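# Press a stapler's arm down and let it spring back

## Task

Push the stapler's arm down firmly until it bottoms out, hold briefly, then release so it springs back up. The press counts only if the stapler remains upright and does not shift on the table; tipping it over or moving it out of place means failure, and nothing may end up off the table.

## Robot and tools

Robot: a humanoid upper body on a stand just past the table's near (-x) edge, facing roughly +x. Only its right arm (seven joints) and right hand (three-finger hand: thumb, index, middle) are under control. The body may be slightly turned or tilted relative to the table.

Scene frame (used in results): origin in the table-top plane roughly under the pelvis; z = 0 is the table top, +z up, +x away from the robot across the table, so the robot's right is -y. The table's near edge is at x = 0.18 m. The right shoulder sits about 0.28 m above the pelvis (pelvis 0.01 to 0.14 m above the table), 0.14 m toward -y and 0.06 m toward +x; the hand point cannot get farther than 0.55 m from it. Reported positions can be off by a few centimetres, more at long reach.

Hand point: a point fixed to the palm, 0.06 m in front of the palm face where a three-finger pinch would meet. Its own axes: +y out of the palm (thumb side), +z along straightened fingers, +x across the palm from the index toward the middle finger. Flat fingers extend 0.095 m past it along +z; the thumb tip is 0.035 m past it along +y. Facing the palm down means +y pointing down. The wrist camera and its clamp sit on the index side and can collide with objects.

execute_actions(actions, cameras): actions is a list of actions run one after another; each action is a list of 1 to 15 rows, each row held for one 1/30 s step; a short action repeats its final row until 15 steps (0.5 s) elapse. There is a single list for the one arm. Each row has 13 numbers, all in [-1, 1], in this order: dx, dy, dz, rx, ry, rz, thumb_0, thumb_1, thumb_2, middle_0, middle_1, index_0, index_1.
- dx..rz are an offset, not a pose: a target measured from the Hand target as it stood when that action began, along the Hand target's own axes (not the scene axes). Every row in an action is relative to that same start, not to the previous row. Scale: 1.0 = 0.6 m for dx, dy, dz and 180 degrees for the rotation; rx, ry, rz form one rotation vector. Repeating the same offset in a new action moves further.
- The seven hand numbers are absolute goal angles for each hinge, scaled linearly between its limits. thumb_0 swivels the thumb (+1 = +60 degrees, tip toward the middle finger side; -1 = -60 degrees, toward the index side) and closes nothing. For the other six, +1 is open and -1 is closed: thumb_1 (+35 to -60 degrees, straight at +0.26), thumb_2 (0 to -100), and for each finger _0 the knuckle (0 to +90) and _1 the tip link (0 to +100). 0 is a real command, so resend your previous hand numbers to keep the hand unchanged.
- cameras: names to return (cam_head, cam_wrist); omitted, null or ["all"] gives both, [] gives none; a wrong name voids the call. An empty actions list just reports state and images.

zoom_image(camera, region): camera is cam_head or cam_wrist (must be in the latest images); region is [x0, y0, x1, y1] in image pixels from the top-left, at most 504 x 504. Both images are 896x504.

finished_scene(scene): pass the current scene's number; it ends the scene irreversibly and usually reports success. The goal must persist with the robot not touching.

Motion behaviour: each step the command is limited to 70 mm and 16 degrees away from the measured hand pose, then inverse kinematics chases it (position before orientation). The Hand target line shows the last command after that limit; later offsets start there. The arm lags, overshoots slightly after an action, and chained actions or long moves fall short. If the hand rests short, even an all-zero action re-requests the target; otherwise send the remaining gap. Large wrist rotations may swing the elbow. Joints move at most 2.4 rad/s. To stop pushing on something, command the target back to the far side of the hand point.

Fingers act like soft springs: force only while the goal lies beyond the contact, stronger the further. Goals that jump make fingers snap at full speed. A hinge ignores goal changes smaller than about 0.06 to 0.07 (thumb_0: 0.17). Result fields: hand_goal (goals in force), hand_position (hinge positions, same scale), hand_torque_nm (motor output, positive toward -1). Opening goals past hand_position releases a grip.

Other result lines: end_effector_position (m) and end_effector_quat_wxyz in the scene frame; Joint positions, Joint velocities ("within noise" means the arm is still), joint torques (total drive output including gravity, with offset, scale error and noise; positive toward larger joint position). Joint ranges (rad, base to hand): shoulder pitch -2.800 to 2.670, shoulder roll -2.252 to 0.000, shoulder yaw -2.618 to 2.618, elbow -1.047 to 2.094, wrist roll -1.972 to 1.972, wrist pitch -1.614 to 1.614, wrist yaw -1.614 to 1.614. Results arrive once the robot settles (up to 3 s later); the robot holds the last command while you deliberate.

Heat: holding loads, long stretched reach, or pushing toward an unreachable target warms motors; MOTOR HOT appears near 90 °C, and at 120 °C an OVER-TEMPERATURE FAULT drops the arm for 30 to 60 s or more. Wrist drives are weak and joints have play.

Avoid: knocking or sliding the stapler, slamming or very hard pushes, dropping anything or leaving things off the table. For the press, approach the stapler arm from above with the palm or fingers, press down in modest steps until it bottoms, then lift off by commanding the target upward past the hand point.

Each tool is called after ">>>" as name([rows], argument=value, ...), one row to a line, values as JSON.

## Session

>>> execute_actions(actions=[])

Scene clock: 0.00 s.
end_effector_position=(+0.2216, -0.3782, +0.1801) hand_goal=(+0.000, +0.263, +1.000, +1.000, +1.000, +1.000, +1.000) hand_position=(+0.000, +0.263, +1.000, +1.000, +1.000, +1.000, +1.000) hand_torque_nm=(+0.00, +0.00, +0.00, +0.00, +0.00, +0.00, +0.00) end_effector_quat_wxyz=(+0.646, +0.124, +0.418, -0.627)
Joint positions: [0.351 -0.455 -0.418 0.058 -0.192 -0.527 -1.089]
Joint velocities: within noise
Joint torques (N m): no reading
Hand target: +0.2216, -0.3782, +0.1801; +0.646, +0.124, +0.418, -0.627

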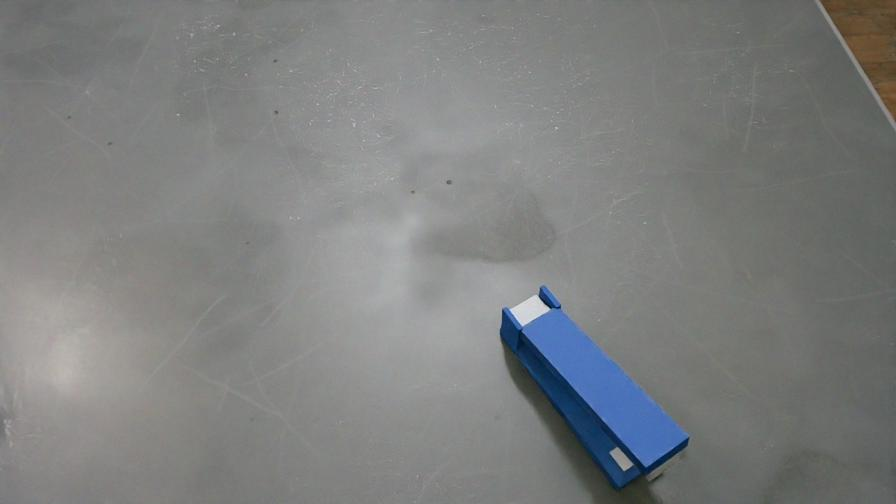

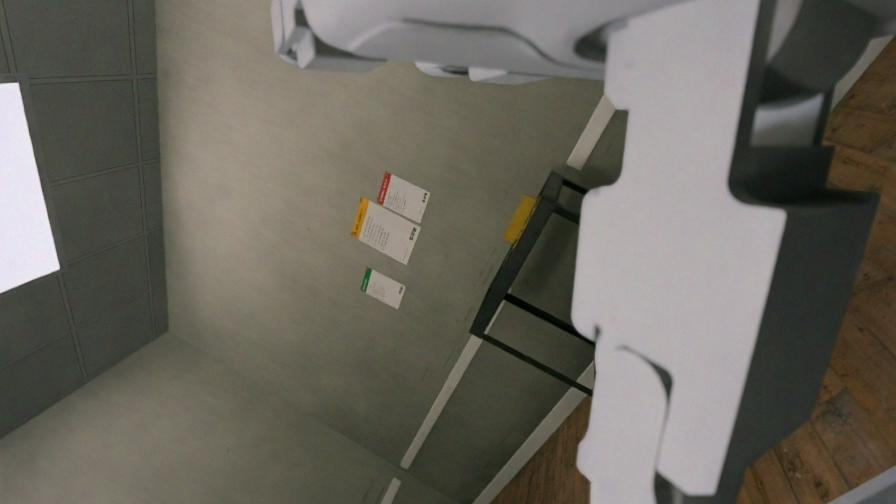

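>>> execute_actions([
  [[-0.02,0.02,0.015,-0.005,-0.01,-0.015,0,0.4,0.8,0.8,0.8,0.8,0.8],[-0.04,0.04,0.03,-0.01,-0.025,-0.035,0,0.6,0.5,0.5,0.5,0.5,0.5],[-0.06,0.06,0.045,-0.02,-0.04,-0.06,0,0.8,0.2,0.2,0.2,0.2,0.2],[-0.09,0.085,0.065,-0.025,-0.06,-0.08,0,1,0,0,0,0,0],[-0.12,0.11,0.09,-0.03,-0.075,-0.1,0,1,-0.2,-0.2,-0.2,-0.2,-0.2],[-0.15,0.14,0.11,-0.04,-0.1,-0.14,0,1,-0.4,-0.4,-0.4,-0.4,-0.4],[-0.183,0.171,0.137,-0.056,-0.146,-0.202,0,1,-0.5,-0.5,-0.5,-0.5,-0.5]],
  [[0,0,0,0,0,0,0,1,-0.8,-0.8,-0.8,-0.8,-0.8],[0,0,0,0,0,0,0,1,-1,-1,-1,-1,-1]],
], cameras=[])

Scene clock: 8.23 s.
end_effector_position=(+0.3596, -0.3425, +0.2664) hand_goal=(+0.000, +1.000, -1.000, -1.000, -1.000, -1.000, -1.000) hand_position=(+0.000, +0.946, -0.938, -0.945, -0.939, -0.945, -0.939) hand_torque_nm=(+0.00, -0.07, +0.09, +0.07, +0.09, +0.07, +0.09) end_effector_quat_wxyz=(-0.507, +0.203, -0.336, +0.767)
Joint positions: [-0.158 -0.751 -0.187 -0.303 -0.897 0.509 -0.493]
Joint velocities: within noise
Joint torques (N m): [-3.21 -5.06 -1.32 -3.8 -0.48 0.09 -0.58]
Hand target: +0.3618, -0.3381, +0.2701; -0.512, +0.203, -0.330, +0.766
Off the commanded pose: 0.006 m, 1 deg; orientation clipped at the end of an earlier action of this call.
No camera images: "cameras" was empty.

>>> execute_actions([
  [[-0.025,-0.005,-0.017,-0.03,-0.03,-0.005,0,1,-1,-1,-1,-1,-1],[-0.05,-0.009,-0.035,-0.07,-0.07,-0.012,0,1,-1,-1,-1,-1,-1],[-0.075,-0.014,-0.052,-0.107,-0.105,-0.018,0,1,-1,-1,-1,-1,-1],[-0.1,-0.018,-0.069,-0.142,-0.139,-0.024,0,1,-1,-1,-1,-1,-1]],
  [[0,0,0,-0.03,-0.03,-0.005,0,1,-1,-1,-1,-1,-1],[0,0,0,-0.07,-0.07,-0.012,0,1,-1,-1,-1,-1,-1],[0,0,0,-0.107,-0.105,-0.018,0,1,-1,-1,-1,-1,-1],[0,0,0,-0.142,-0.139,-0.024,0,1,-1,-1,-1,-1,-1]],
], cameras=["cam_head"])

Scene clock: 14.47 s.
end_effector_position=(+0.3492, -0.2685, +0.2480) hand_goal=(+0.000, +1.000, -1.000, -1.000, -1.000, -1.000, -1.000) hand_position=(+0.000, +0.946, -0.939, -0.945, -0.939, -0.945, -0.939) hand_torque_nm=(+0.00, -0.07, +0.09, +0.07, +0.09, +0.07, +0.09) end_effector_quat_wxyz=(-0.414, +0.706, -0.367, +0.442)
Joint positions: [-0.288 -1.481 -0.133 -0.278 -0.363 -0.09 0.446]
Joint velocities: within noise
Joint torques (N m): [-4.36 -6.61 -2.1 0.6 0.32 0.19 -0.64]
Hand target: +0.3514, -0.2678, +0.2505; -0.411, +0.714, -0.363, +0.435
Off the commanded pose: 0.003 m, 1 deg.
Images, in order (width x height): cam_head 896x504.

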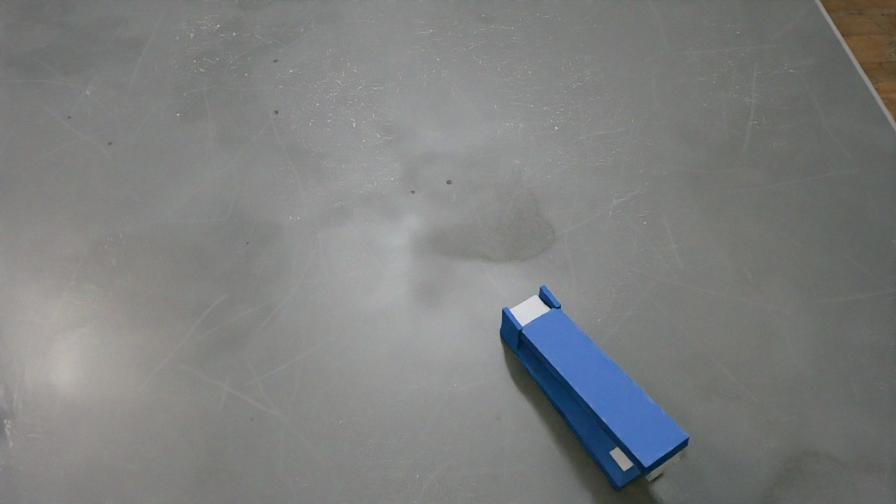

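>>> execute_actions([
  [[-0.015,0.003,0,-0.02,-0.019,-0.003,0,1,-1,-1,-1,-1,-1],[-0.03,0.005,0,-0.04,-0.037,-0.006,0,1,-1,-1,-1,-1,-1],[-0.045,0.007,0,-0.06,-0.056,-0.009,0,1,-1,-1,-1,-1,-1],[-0.06,0.01,0,-0.08,-0.075,-0.012,0,1,-1,-1,-1,-1,-1],[-0.075,0.012,0,-0.1,-0.094,-0.015,0,1,-1,-1,-1,-1,-1],[-0.09,0.014,0,-0.12,-0.113,-0.018,0,1,-1,-1,-1,-1,-1],[-0.105,0.017,0,-0.14,-0.132,-0.021,0,1,-1,-1,-1,-1,-1],[-0.12,0.02,0,-0.158,-0.149,-0.024,0,1,-1,-1,-1,-1,-1]],
], cameras=["cam_head"])

Scene clock: 19.07 s.
end_effector_position=(+0.3215, -0.2116, +0.2171) hand_goal=(+0.000, +1.000, -1.000, -1.000, -1.000, -1.000, -1.000) hand_position=(+0.000, +0.946, -0.942, -0.945, -0.940, -0.945, -0.940) hand_torque_nm=(+0.00, -0.07, +0.08, +0.07, +0.09, +0.07, +0.09) end_effector_quat_wxyz=(-0.287, +0.881, -0.321, +0.198)
Joint positions: [-1.005 -1.287 0.476 -0.138 -0.211 -0.307 1.099]
Joint velocities: within noise
Joint torques (N m): [-5.92 -3.21 -1.86 0.39 0.48 -0.07 -0.31]
Hand target: +0.3237, -0.2095, +0.2164; -0.280, +0.886, -0.327, +0.173
Off the commanded pose: 0.003 m, 3 deg.
Images, in order (width x height): cam_head 896x504.

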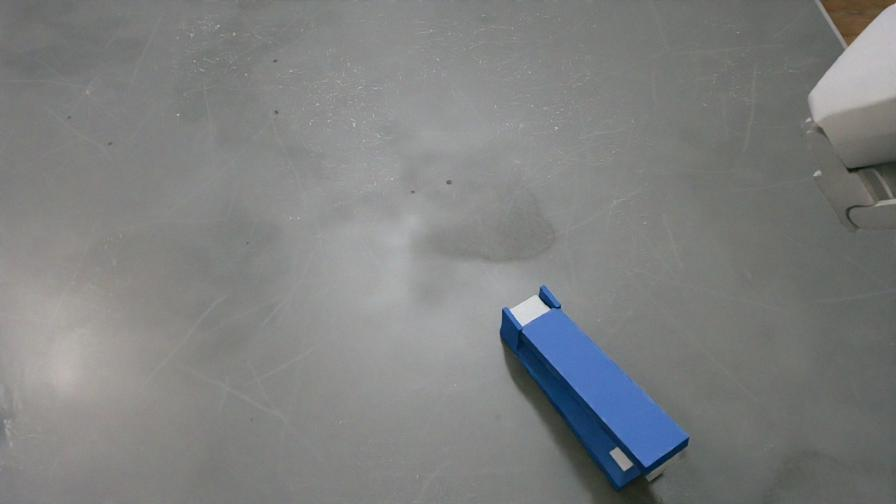

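>>> execute_actions([
  [[-0.02,0.003,0.018,0,0,0,0,1,-1,-1,-1,-1,-1],[-0.042,0.007,0.036,0,0,0,0,1,-1,-1,-1,-1,-1],[-0.063,0.011,0.055,0,0,0,0,1,-1,-1,-1,-1,-1],[-0.085,0.014,0.073,0,0,0,0,1,-1,-1,-1,-1,-1],[-0.106,0.018,0.092,0,0,0,0,1,-1,-1,-1,-1,-1],[-0.127,0.021,0.11,0,0,0,0,1,-1,-1,-1,-1,-1],[-0.148,0.025,0.128,0,0,0,0,1,-1,-1,-1,-1,-1]],
], cameras=["cam_head"])

>>> zoom_image(camera="cam_head", region=[500, 280, 896, 504])

Scene clock: 21.83 s.
end_effector_position=(+0.2897, -0.1298, +0.1386) hand_goal=(+0.000, +1.000, -1.000, -1.000, -1.000, -1.000, -1.000) hand_position=(+0.000, +0.946, -0.942, -0.945, -0.940, -0.945, -0.940) hand_torque_nm=(+0.00, -0.07, +0.08, +0.07, +0.08, +0.07, +0.08) end_effector_quat_wxyz=(-0.284, +0.885, -0.326, +0.174)
Joint positions: [-0.904 -0.983 0.752 -0.463 -0.559 0.19 1.06]
Joint velocities: within noise
Joint torques (N m): [-4.42 -2.16 -1.68 -0.69 -0.24 0.23 -0.3]
Hand target: +0.2896, -0.1294, +0.1362; -0.280, +0.886, -0.327, +0.173
Off the commanded pose: 0.002 m, 1 deg.
Images, in order (width x height): cam_head 896x504.

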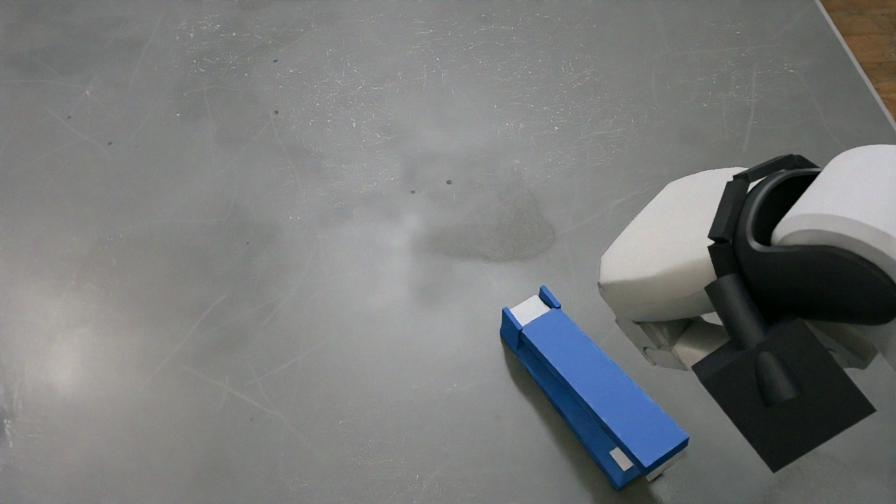

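Scaled by 1.273 from the camera's 896x504 image, which has a finer 1280x720 frame.

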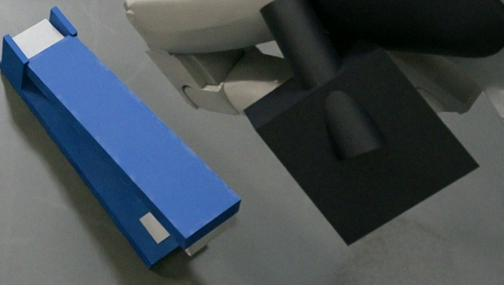

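>>> execute_actions([
  [[-0.002,0.008,0.009,0,0,0,0,1,-1,-1,-1,-1,-1],[-0.005,0.016,0.018,0,0,0,0,1,-1,-1,-1,-1,-1],[-0.007,0.024,0.028,0,0,0,0,1,-1,-1,-1,-1,-1],[-0.009,0.033,0.037,0,0,0,0,1,-1,-1,-1,-1,-1],[-0.012,0.041,0.046,0,0,0,0,1,-1,-1,-1,-1,-1],[-0.014,0.049,0.0555,0,0,0,0,1,-1,-1,-1,-1,-1]],
], cameras=["cam_head","cam_wrist"])

>>> zoom_image(camera="cam_head", region=[540, 304, 740, 504])

Scene clock: 24.40 s.
end_effector_position=(+0.2861, -0.1306, +0.0935) hand_goal=(+0.000, +1.000, -1.000, -1.000, -1.000, -1.000, -1.000) hand_position=(+0.000, +0.946, -0.942, -0.945, -0.940, -0.945, -0.940) hand_torque_nm=(+0.00, -0.07, +0.08, +0.07, +0.08, +0.07, +0.08) end_effector_quat_wxyz=(-0.281, +0.884, -0.329, +0.175)
Joint positions: [-0.813 -0.937 0.854 -0.373 -0.674 0.176 0.912]
Joint velocities: within noise
Joint torques (N m): [-4.13 -2.07 -1.72 -1.02 -0.2 -0.08 -0.59]
Hand target: +0.2856, -0.1295, +0.0912; -0.280, +0.886, -0.327, +0.173
Off the commanded pose: 0.003 m, 0 deg.

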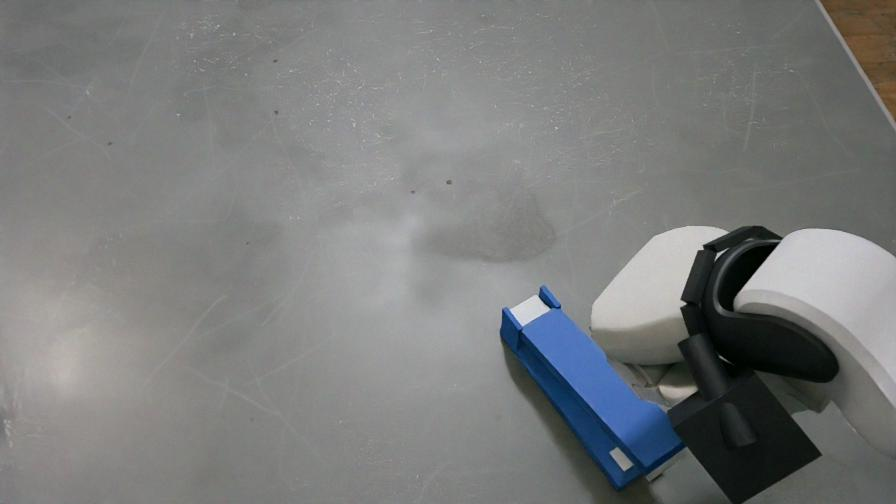

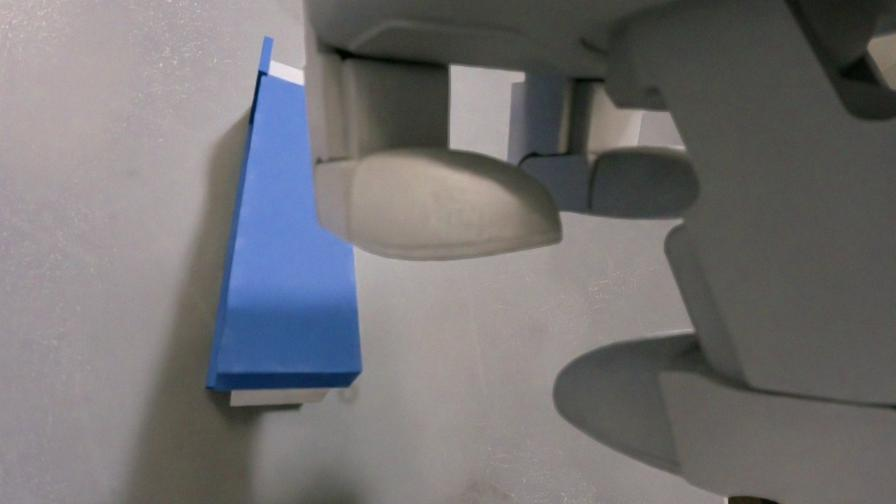

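Scaled by 2.520 from the camera's 896x504 image, which has a finer 1280x720 frame.

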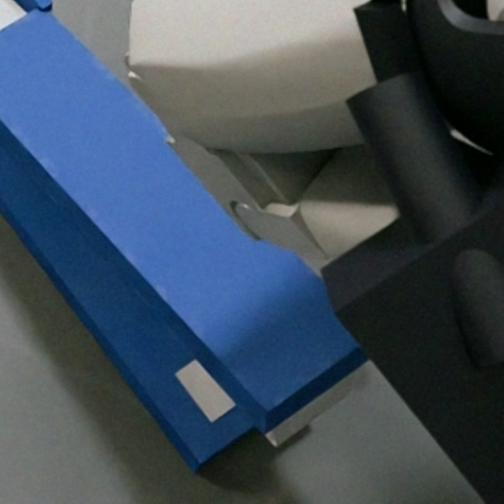

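>>> execute_actions([
  [[-0.004,0.006,0.004,0,0,0,0,1,-1,-1,-1,-1,-1],[-0.008,0.013,0.008,0,0,0,0,1,-1,-1,-1,-1,-1],[-0.012,0.02,0.012,0,0,0,0,1,-1,-1,-1,-1,-1],[-0.016,0.026,0.0155,0,0,0,0,1,-1,-1,-1,-1,-1]],
], cameras=["cam_head","cam_wrist"])

>>> zoom_image(camera="cam_head", region=[540, 304, 740, 504])

Scene clock: 28.10 s.
end_effector_position=(+0.2779, -0.1299, +0.0766) hand_goal=(+0.000, +1.000, -1.000, -1.000, -1.000, -1.000, -1.000) hand_position=(+0.000, +0.946, -0.943, -0.945, -0.941, -0.945, -0.940) hand_torque_nm=(+0.00, -0.07, +0.08, +0.07, +0.08, +0.07, +0.08) end_effector_quat_wxyz=(-0.282, +0.885, -0.326, +0.176)
Joint positions: [-0.764 -0.927 0.899 -0.373 -0.729 0.194 0.854]
Joint velocities: within noise
Joint torques (N m): [-3.4 -2.1 -1.65 -1.61 -0.23 0.27 -0.59]
Hand target: +0.2757, -0.1292, +0.0732; -0.280, +0.886, -0.327, +0.173
Off the commanded pose: 0.004 m, 0 deg.

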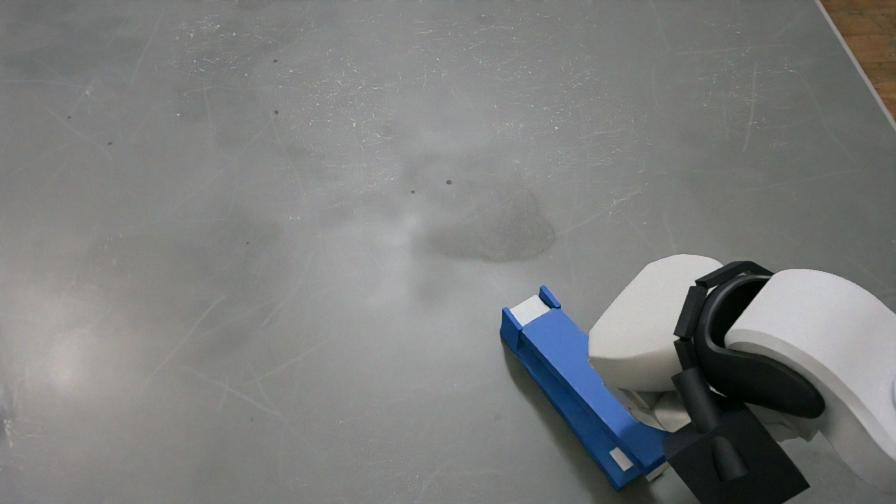

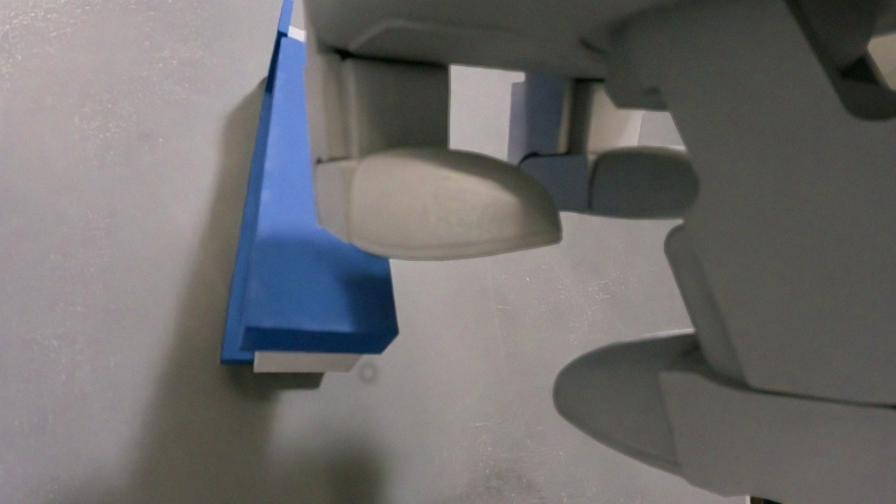

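Scaled by 2.520 from the camera's 896x504 image, which has a finer 1280x720 frame.

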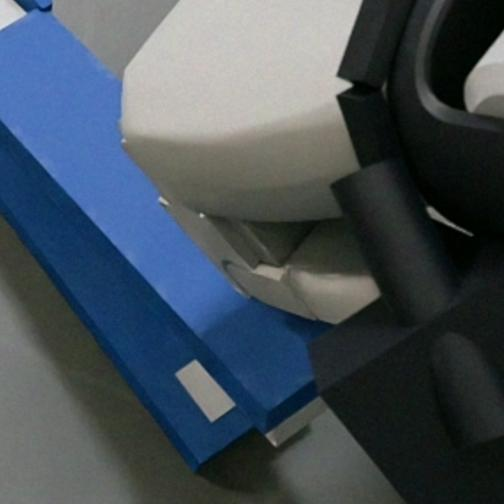

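>>> execute_actions([
  [[-0.001,0.0056,0.0072,0,0,0,0,1,-1,-1,-1,-1,-1],[-0.0022,0.0111,0.0143,0,0,0,0,1,-1,-1,-1,-1,-1],[-0.0034,0.0167,0.0215,0,0,0,0,1,-1,-1,-1,-1,-1],[-0.0045,0.0223,0.0287,0,0,0,0,1,-1,-1,-1,-1,-1]],
], cameras=["cam_head"])

>>> zoom_image(camera="cam_head", region=[540, 304, 740, 504])

Scene clock: 31.33 s.
end_effector_position=(+0.2825, -0.1283, +0.0593) hand_goal=(+0.000, +1.000, -1.000, -1.000, -1.000, -1.000, -1.000) hand_position=(+0.000, +0.946, -0.943, -0.945, -0.941, -0.993, -0.940) hand_torque_nm=(+0.00, -0.07, +0.08, +0.07, +0.08, +0.01, +0.08) end_effector_quat_wxyz=(-0.290, +0.881, -0.326, +0.184)
Joint positions: [-0.748 -0.893 0.937 -0.296 -0.769 0.184 0.768]
Joint velocities: within noise
Joint torques (N m): [-3.03 -1.94 -0.99 -0.64 -0.15 -0.09 -0.4]
Hand target: +0.2757, -0.1292, +0.0512; -0.280, +0.886, -0.327, +0.173
Off the commanded pose: 0.011 m, 2 deg.
Images, in order (width x height): cam_head 896x504.

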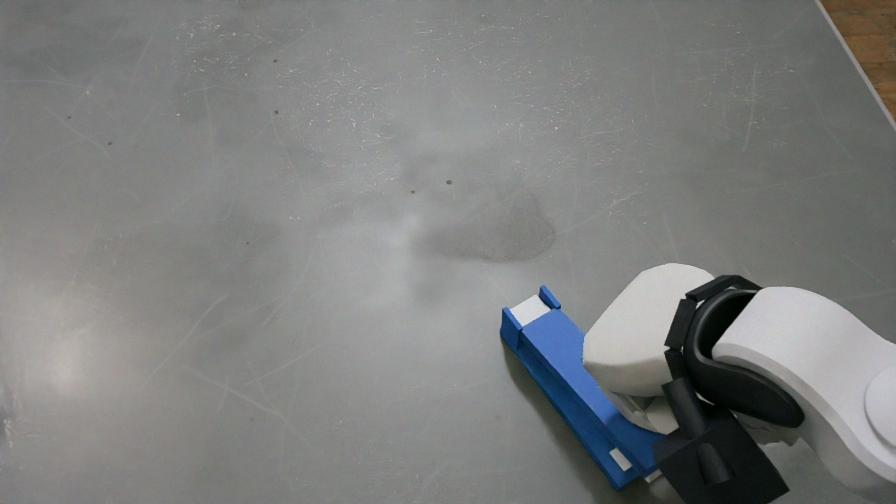

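Scaled by 2.520 from the camera's 896x504 image, which has a finer 1280x720 frame.

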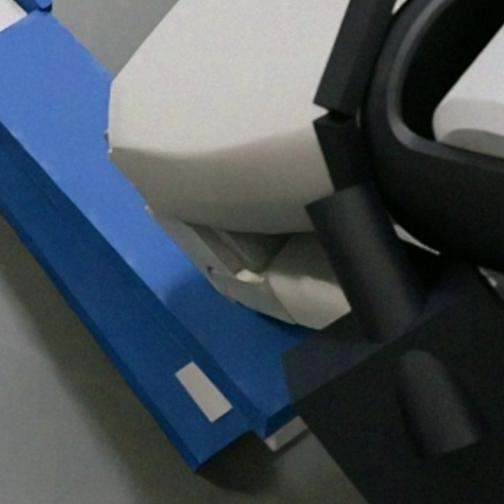

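>>> execute_actions([
  [[0.0015,-0.008,-0.0096,0,0,0,0,1,-1,-1,-1,-1,-1],[0.003,-0.015,-0.02,0,0,0,0,1,-1,-1,-1,-1,-1],[0.0045,-0.0223,-0.0287,0,0,0,0,1,-1,-1,-1,-1,-1],[0.003,-0.017,-0.033,0,0,0,0,1,-1,-1,-1,-1,-1],[0.001,-0.012,-0.037,0,0,0,0,1,-1,-1,-1,-1,-1],[-0.0005,-0.0073,-0.041,0,0,0,0,1,-1,-1,-1,-1,-1]],
  [[-0.001,0.0056,0.0072,0,0,0,0,1,-1,-1,-1,-1,-1],[-0.0022,0.0111,0.0143,0,0,0,0,1,-1,-1,-1,-1,-1],[-0.0034,0.0167,0.0215,0,0,0,0,1,-1,-1,-1,-1,-1],[-0.0045,0.0223,0.0287,0,0,0,0,1,-1,-1,-1,-1,-1]],
], cameras=["cam_head"])

>>> zoom_image(camera="cam_head", region=[540, 304, 740, 504])

Scene clock: 35.20 s.
end_effector_position=(+0.2729, -0.1348, +0.0596) hand_goal=(+0.000, +1.000, -1.000, -1.000, -1.000, -1.000, -1.000) hand_position=(+0.000, +0.946, -0.943, -0.945, -0.941, -0.997, -0.941) hand_torque_nm=(+0.00, -0.07, +0.08, +0.07, +0.08, +0.00, +0.08) end_effector_quat_wxyz=(-0.290, +0.880, -0.326, +0.185)
Joint positions: [-0.715 -0.948 0.948 -0.36 -0.766 0.21 0.747]
Joint velocities: within noise
Joint torques (N m): [-2.71 -2 -0.91 -0.53 -0.18 -0.09 -0.4]
Hand target: +0.2656, -0.1357, +0.0511; -0.280, +0.886, -0.327, +0.173
Off the commanded pose: 0.011 m, 2 deg.
Images, in order (width x height): cam_head 896x504.

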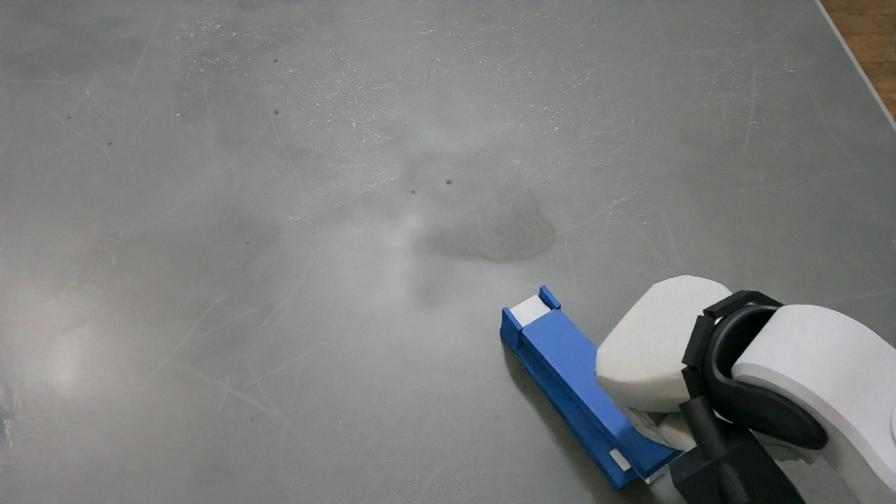

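Scaled by 2.520 from the camera's 896x504 image, which has a finer 1280x720 frame.

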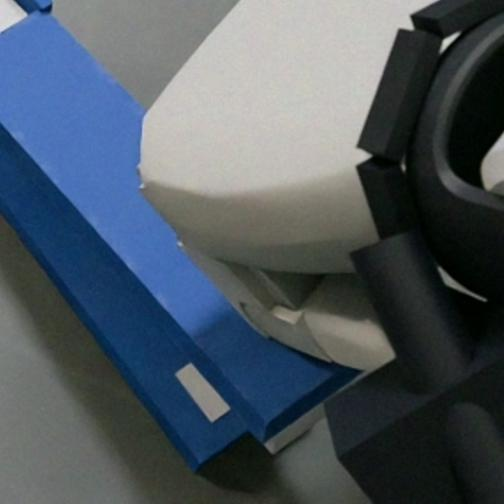

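>>> execute_actions([
  [[-0.0026,0.0094,0.0055,0,0,0,0,1,-1,-1,-1,-1,-1],[-0.0052,0.0188,0.011,0,0,0,0,1,-1,-1,-1,-1,-1],[-0.0078,0.0283,0.0167,0,0,0,0,1,-1,-1,-1,-1,-1],[-0.0103,0.0377,0.0222,0,0,0,0,1,-1,-1,-1,-1,-1]],
], cameras=[])

>>> execute_actions([
  [[-0.0036,0.0113,0.0055,0,0,0,0,1,-1,-1,-1,-1,-1],[-0.0073,0.0226,0.011,0,0,0,0,1,-1,-1,-1,-1,-1],[-0.011,0.034,0.0167,0,0,0,0,1,-1,-1,-1,-1,-1],[-0.0147,0.0453,0.0223,0,0,0,0,1,-1,-1,-1,-1,-1]],
], cameras=["cam_head"])

>>> zoom_image(camera="cam_head", region=[540, 304, 740, 504])

Scene clock: 37.37 s.
end_effector_position=(+0.2716, -0.1356, +0.0420) hand_goal=(+0.000, +1.000, -1.000, -1.000, -1.000, -1.000, -1.000) hand_position=(+0.000, +0.946, -0.943, -0.945, -0.941, -0.997, -0.941) hand_torque_nm=(+0.00, -0.07, +0.08, +0.07, +0.08, +0.00, +0.08) end_effector_quat_wxyz=(-0.303, +0.876, -0.319, +0.196)
Joint positions: [-0.678 -0.938 0.991 -0.314 -0.813 0.208 0.636]
Joint velocities: within noise
Joint torques (N m): [-1.5 -1.92 -0.21 0.7 -0.12 -0.02 -0.06]
Hand target: +0.2567, -0.1406, +0.0262; -0.280, +0.886, -0.327, +0.173
Off the commanded pose: 0.022 m, 4 deg.
No camera images: "cameras" was empty.

Scene clock: 38.07 s.
end_effector_position=(+0.2709, -0.1355, +0.0287) hand_goal=(+0.000, +1.000, -1.000, -1.000, -1.000, -1.000, -1.000) hand_position=(+0.000, +0.946, -0.943, -0.945, -0.941, -0.999, -0.941) hand_torque_nm=(+0.00, -0.07, +0.08, +0.07, +0.08, +0.00, +0.08) end_effector_quat_wxyz=(-0.324, +0.868, -0.310, +0.212)
Joint positions: [-0.633 -0.935 1.019 -0.285 -0.863 0.214 0.52]
Joint velocities: within noise
Joint torques (N m): [0.3 -1.28 1.23 3.69 -0.2 -0.01 0.24]
Hand target: +0.2437, -0.1466, -0.0020; -0.280, +0.886, -0.327, +0.173
Off the commanded pose: 0.042 m, 7 deg.
Images, in order (width x height): cam_head 896x504.

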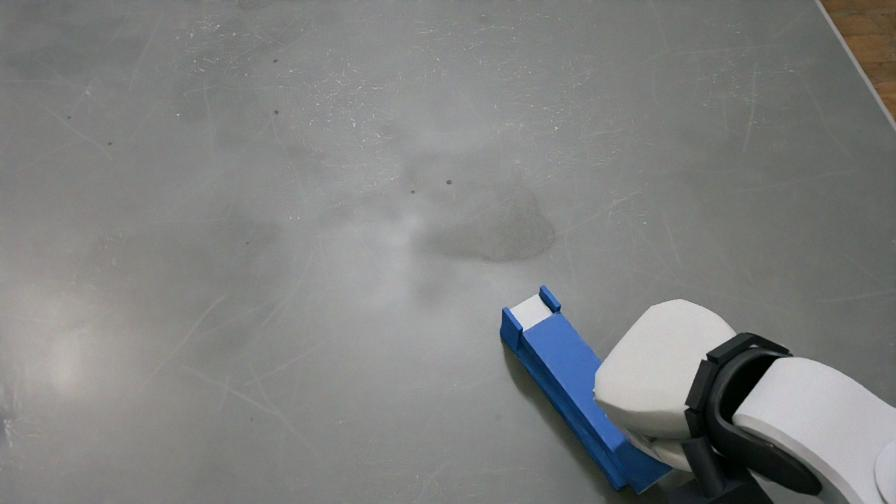

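Scaled by 2.520 from the camera's 896x504 image, which has a finer 1280x720 frame.

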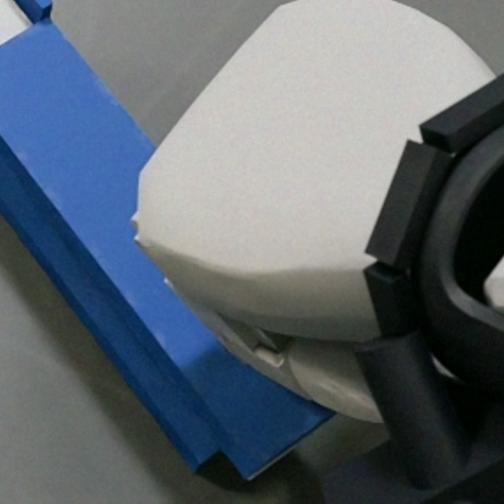

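>>> execute_actions([
  [[-0.0036,0.0113,0.0055,0,0,0,0,1,-1,-1,-1,-1,-1],[-0.0073,0.0226,0.011,0,0,0,0,1,-1,-1,-1,-1,-1],[-0.011,0.034,0.0167,0,0,0,0,1,-1,-1,-1,-1,-1],[-0.0147,0.0453,0.0223,0,0,0,0,1,-1,-1,-1,-1,-1]],
], cameras=["cam_head"])

>>> zoom_image(camera="cam_head", region=[540, 304, 740, 504])

Scene clock: 41.07 s.
end_effector_position=(+0.2765, -0.1305, +0.0238) hand_goal=(+0.000, +1.000, -1.000, -1.000, -1.000, -1.000, -1.000) hand_position=(+0.000, +0.946, -0.943, -0.945, -0.941, -1.000, -0.941) hand_torque_nm=(+0.00, -0.07, +0.08, +0.07, +0.08, +0.00, +0.08) end_effector_quat_wxyz=(-0.354, +0.856, -0.296, +0.234)
Joint positions: [-0.609 -0.926 1.032 -0.265 -0.908 0.222 0.415]
Joint velocities: [0 -0.003 0.037 0.006 -0.011 -0.004 0.001]
Joint torques (N m): [2.45 -1.12 2.75 6.82 -0.1 -0.01 1.15]
Hand target: +0.2333, -0.1514, -0.0271; -0.280, +0.886, -0.327, +0.173
Off the commanded pose: 0.074 m, 12 deg; position clipped.
Images, in order (width x height): cam_head 896x504.

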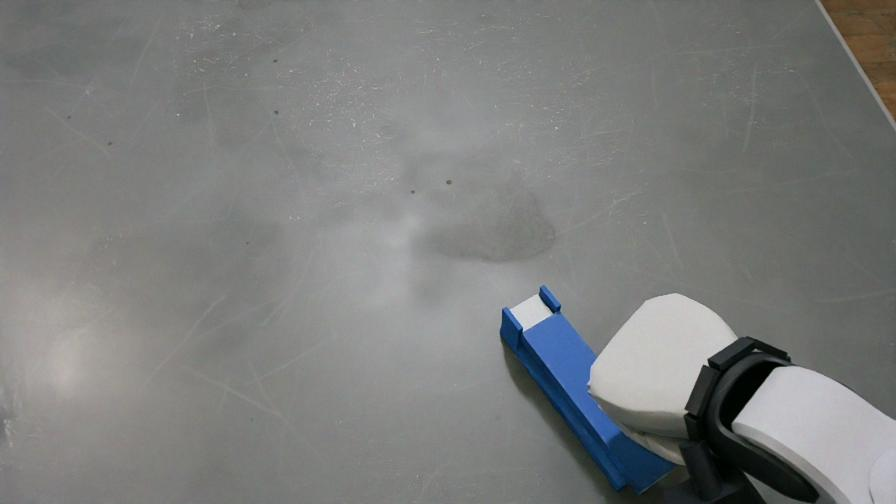

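Scaled by 2.520 from the camera's 896x504 image, which has a finer 1280x720 frame.

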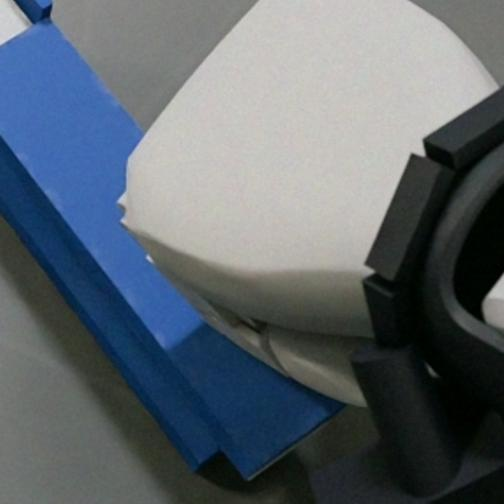

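>>> execute_actions([
  [[0.006,-0.0145,-0.003,0,0,0,0,1,-1,-1,-1,-1,-1],[0.012,-0.029,-0.006,0,0,0,0,1,-1,-1,-1,-1,-1],[0.018,-0.0435,-0.009,0,0,0,0,1,-1,-1,-1,-1,-1],[0.0245,-0.058,-0.012,0,0,0,0,1,-1,-1,-1,-1,-1],[0.031,-0.0725,-0.015,0,0,0,0,1,-1,-1,-1,-1,-1],[0.037,-0.087,-0.018,0,0,0,0,1,-1,-1,-1,-1,-1],[0.043,-0.1015,-0.021,0,0,0,0,1,-1,-1,-1,-1,-1]],
  [[0.003,-0.0135,-0.0175,0,0,0,0,1,-1,-1,-1,-1,-1],[0.0055,-0.027,-0.035,0,0,0,0,1,-1,-1,-1,-1,-1],[0.008,-0.04,-0.052,0,0,0,0,1,-1,-1,-1,-1,-1],[0.011,-0.054,-0.07,0,0,0,0,1,-1,-1,-1,-1,-1],[0.0135,-0.0675,-0.087,0,0,0,0,1,-1,-1,-1,-1,-1],[0.0163,-0.081,-0.1045,0,0,0,0,1,-1,-1,-1,-1,-1]],
], cameras=["cam_head"])

>>> zoom_image(camera="cam_head", region=[540, 304, 740, 504])

Scene clock: 45.83 s.
end_effector_position=(+0.2730, -0.1354, +0.0989) hand_goal=(+0.000, +1.000, -1.000, -1.000, -1.000, -1.000, -1.000) hand_position=(+0.000, +0.946, -0.943, -0.945, -0.941, -1.000, -0.941) hand_torque_nm=(+0.00, -0.07, +0.08, +0.07, +0.08, +0.00, +0.08) end_effector_quat_wxyz=(-0.277, +0.887, -0.328, +0.169)
Joint positions: [-0.822 -1.02 0.902 -0.471 -0.626 0.236 0.896]
Joint velocities: within noise
Joint torques (N m): [-4.42 -3.38 -2.72 -2.53 0.16 0.19 -0.28]
Hand target: +0.2751, -0.1354, +0.1030; -0.280, +0.886, -0.327, +0.173
Off the commanded pose: 0.005 m, 1 deg.
Images, in order (width x height): cam_head 896x504.

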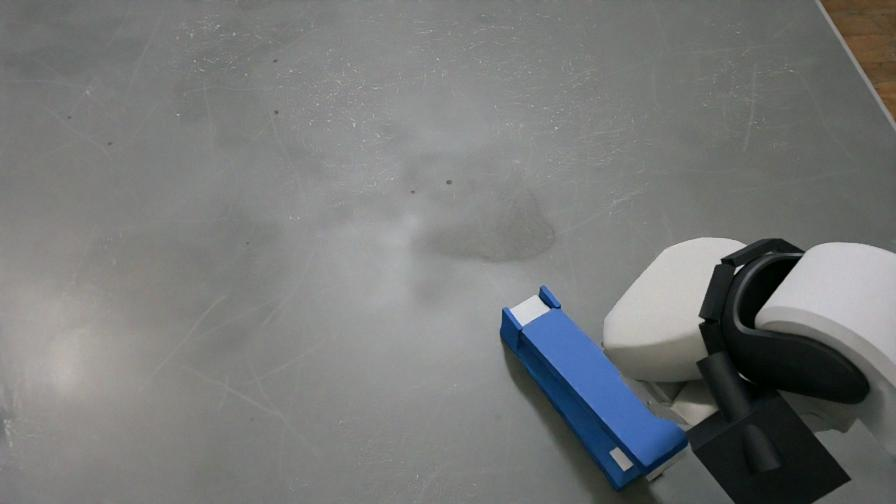

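Scaled by 2.520 from the camera's 896x504 image, which has a finer 1280x720 frame.

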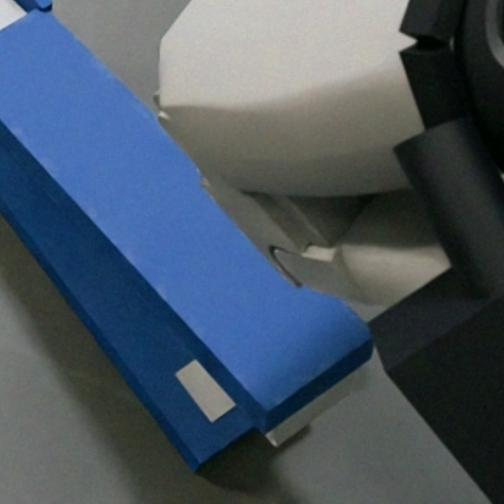

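>>> finished_scene(scene=3)

The scene is finished: the task was done.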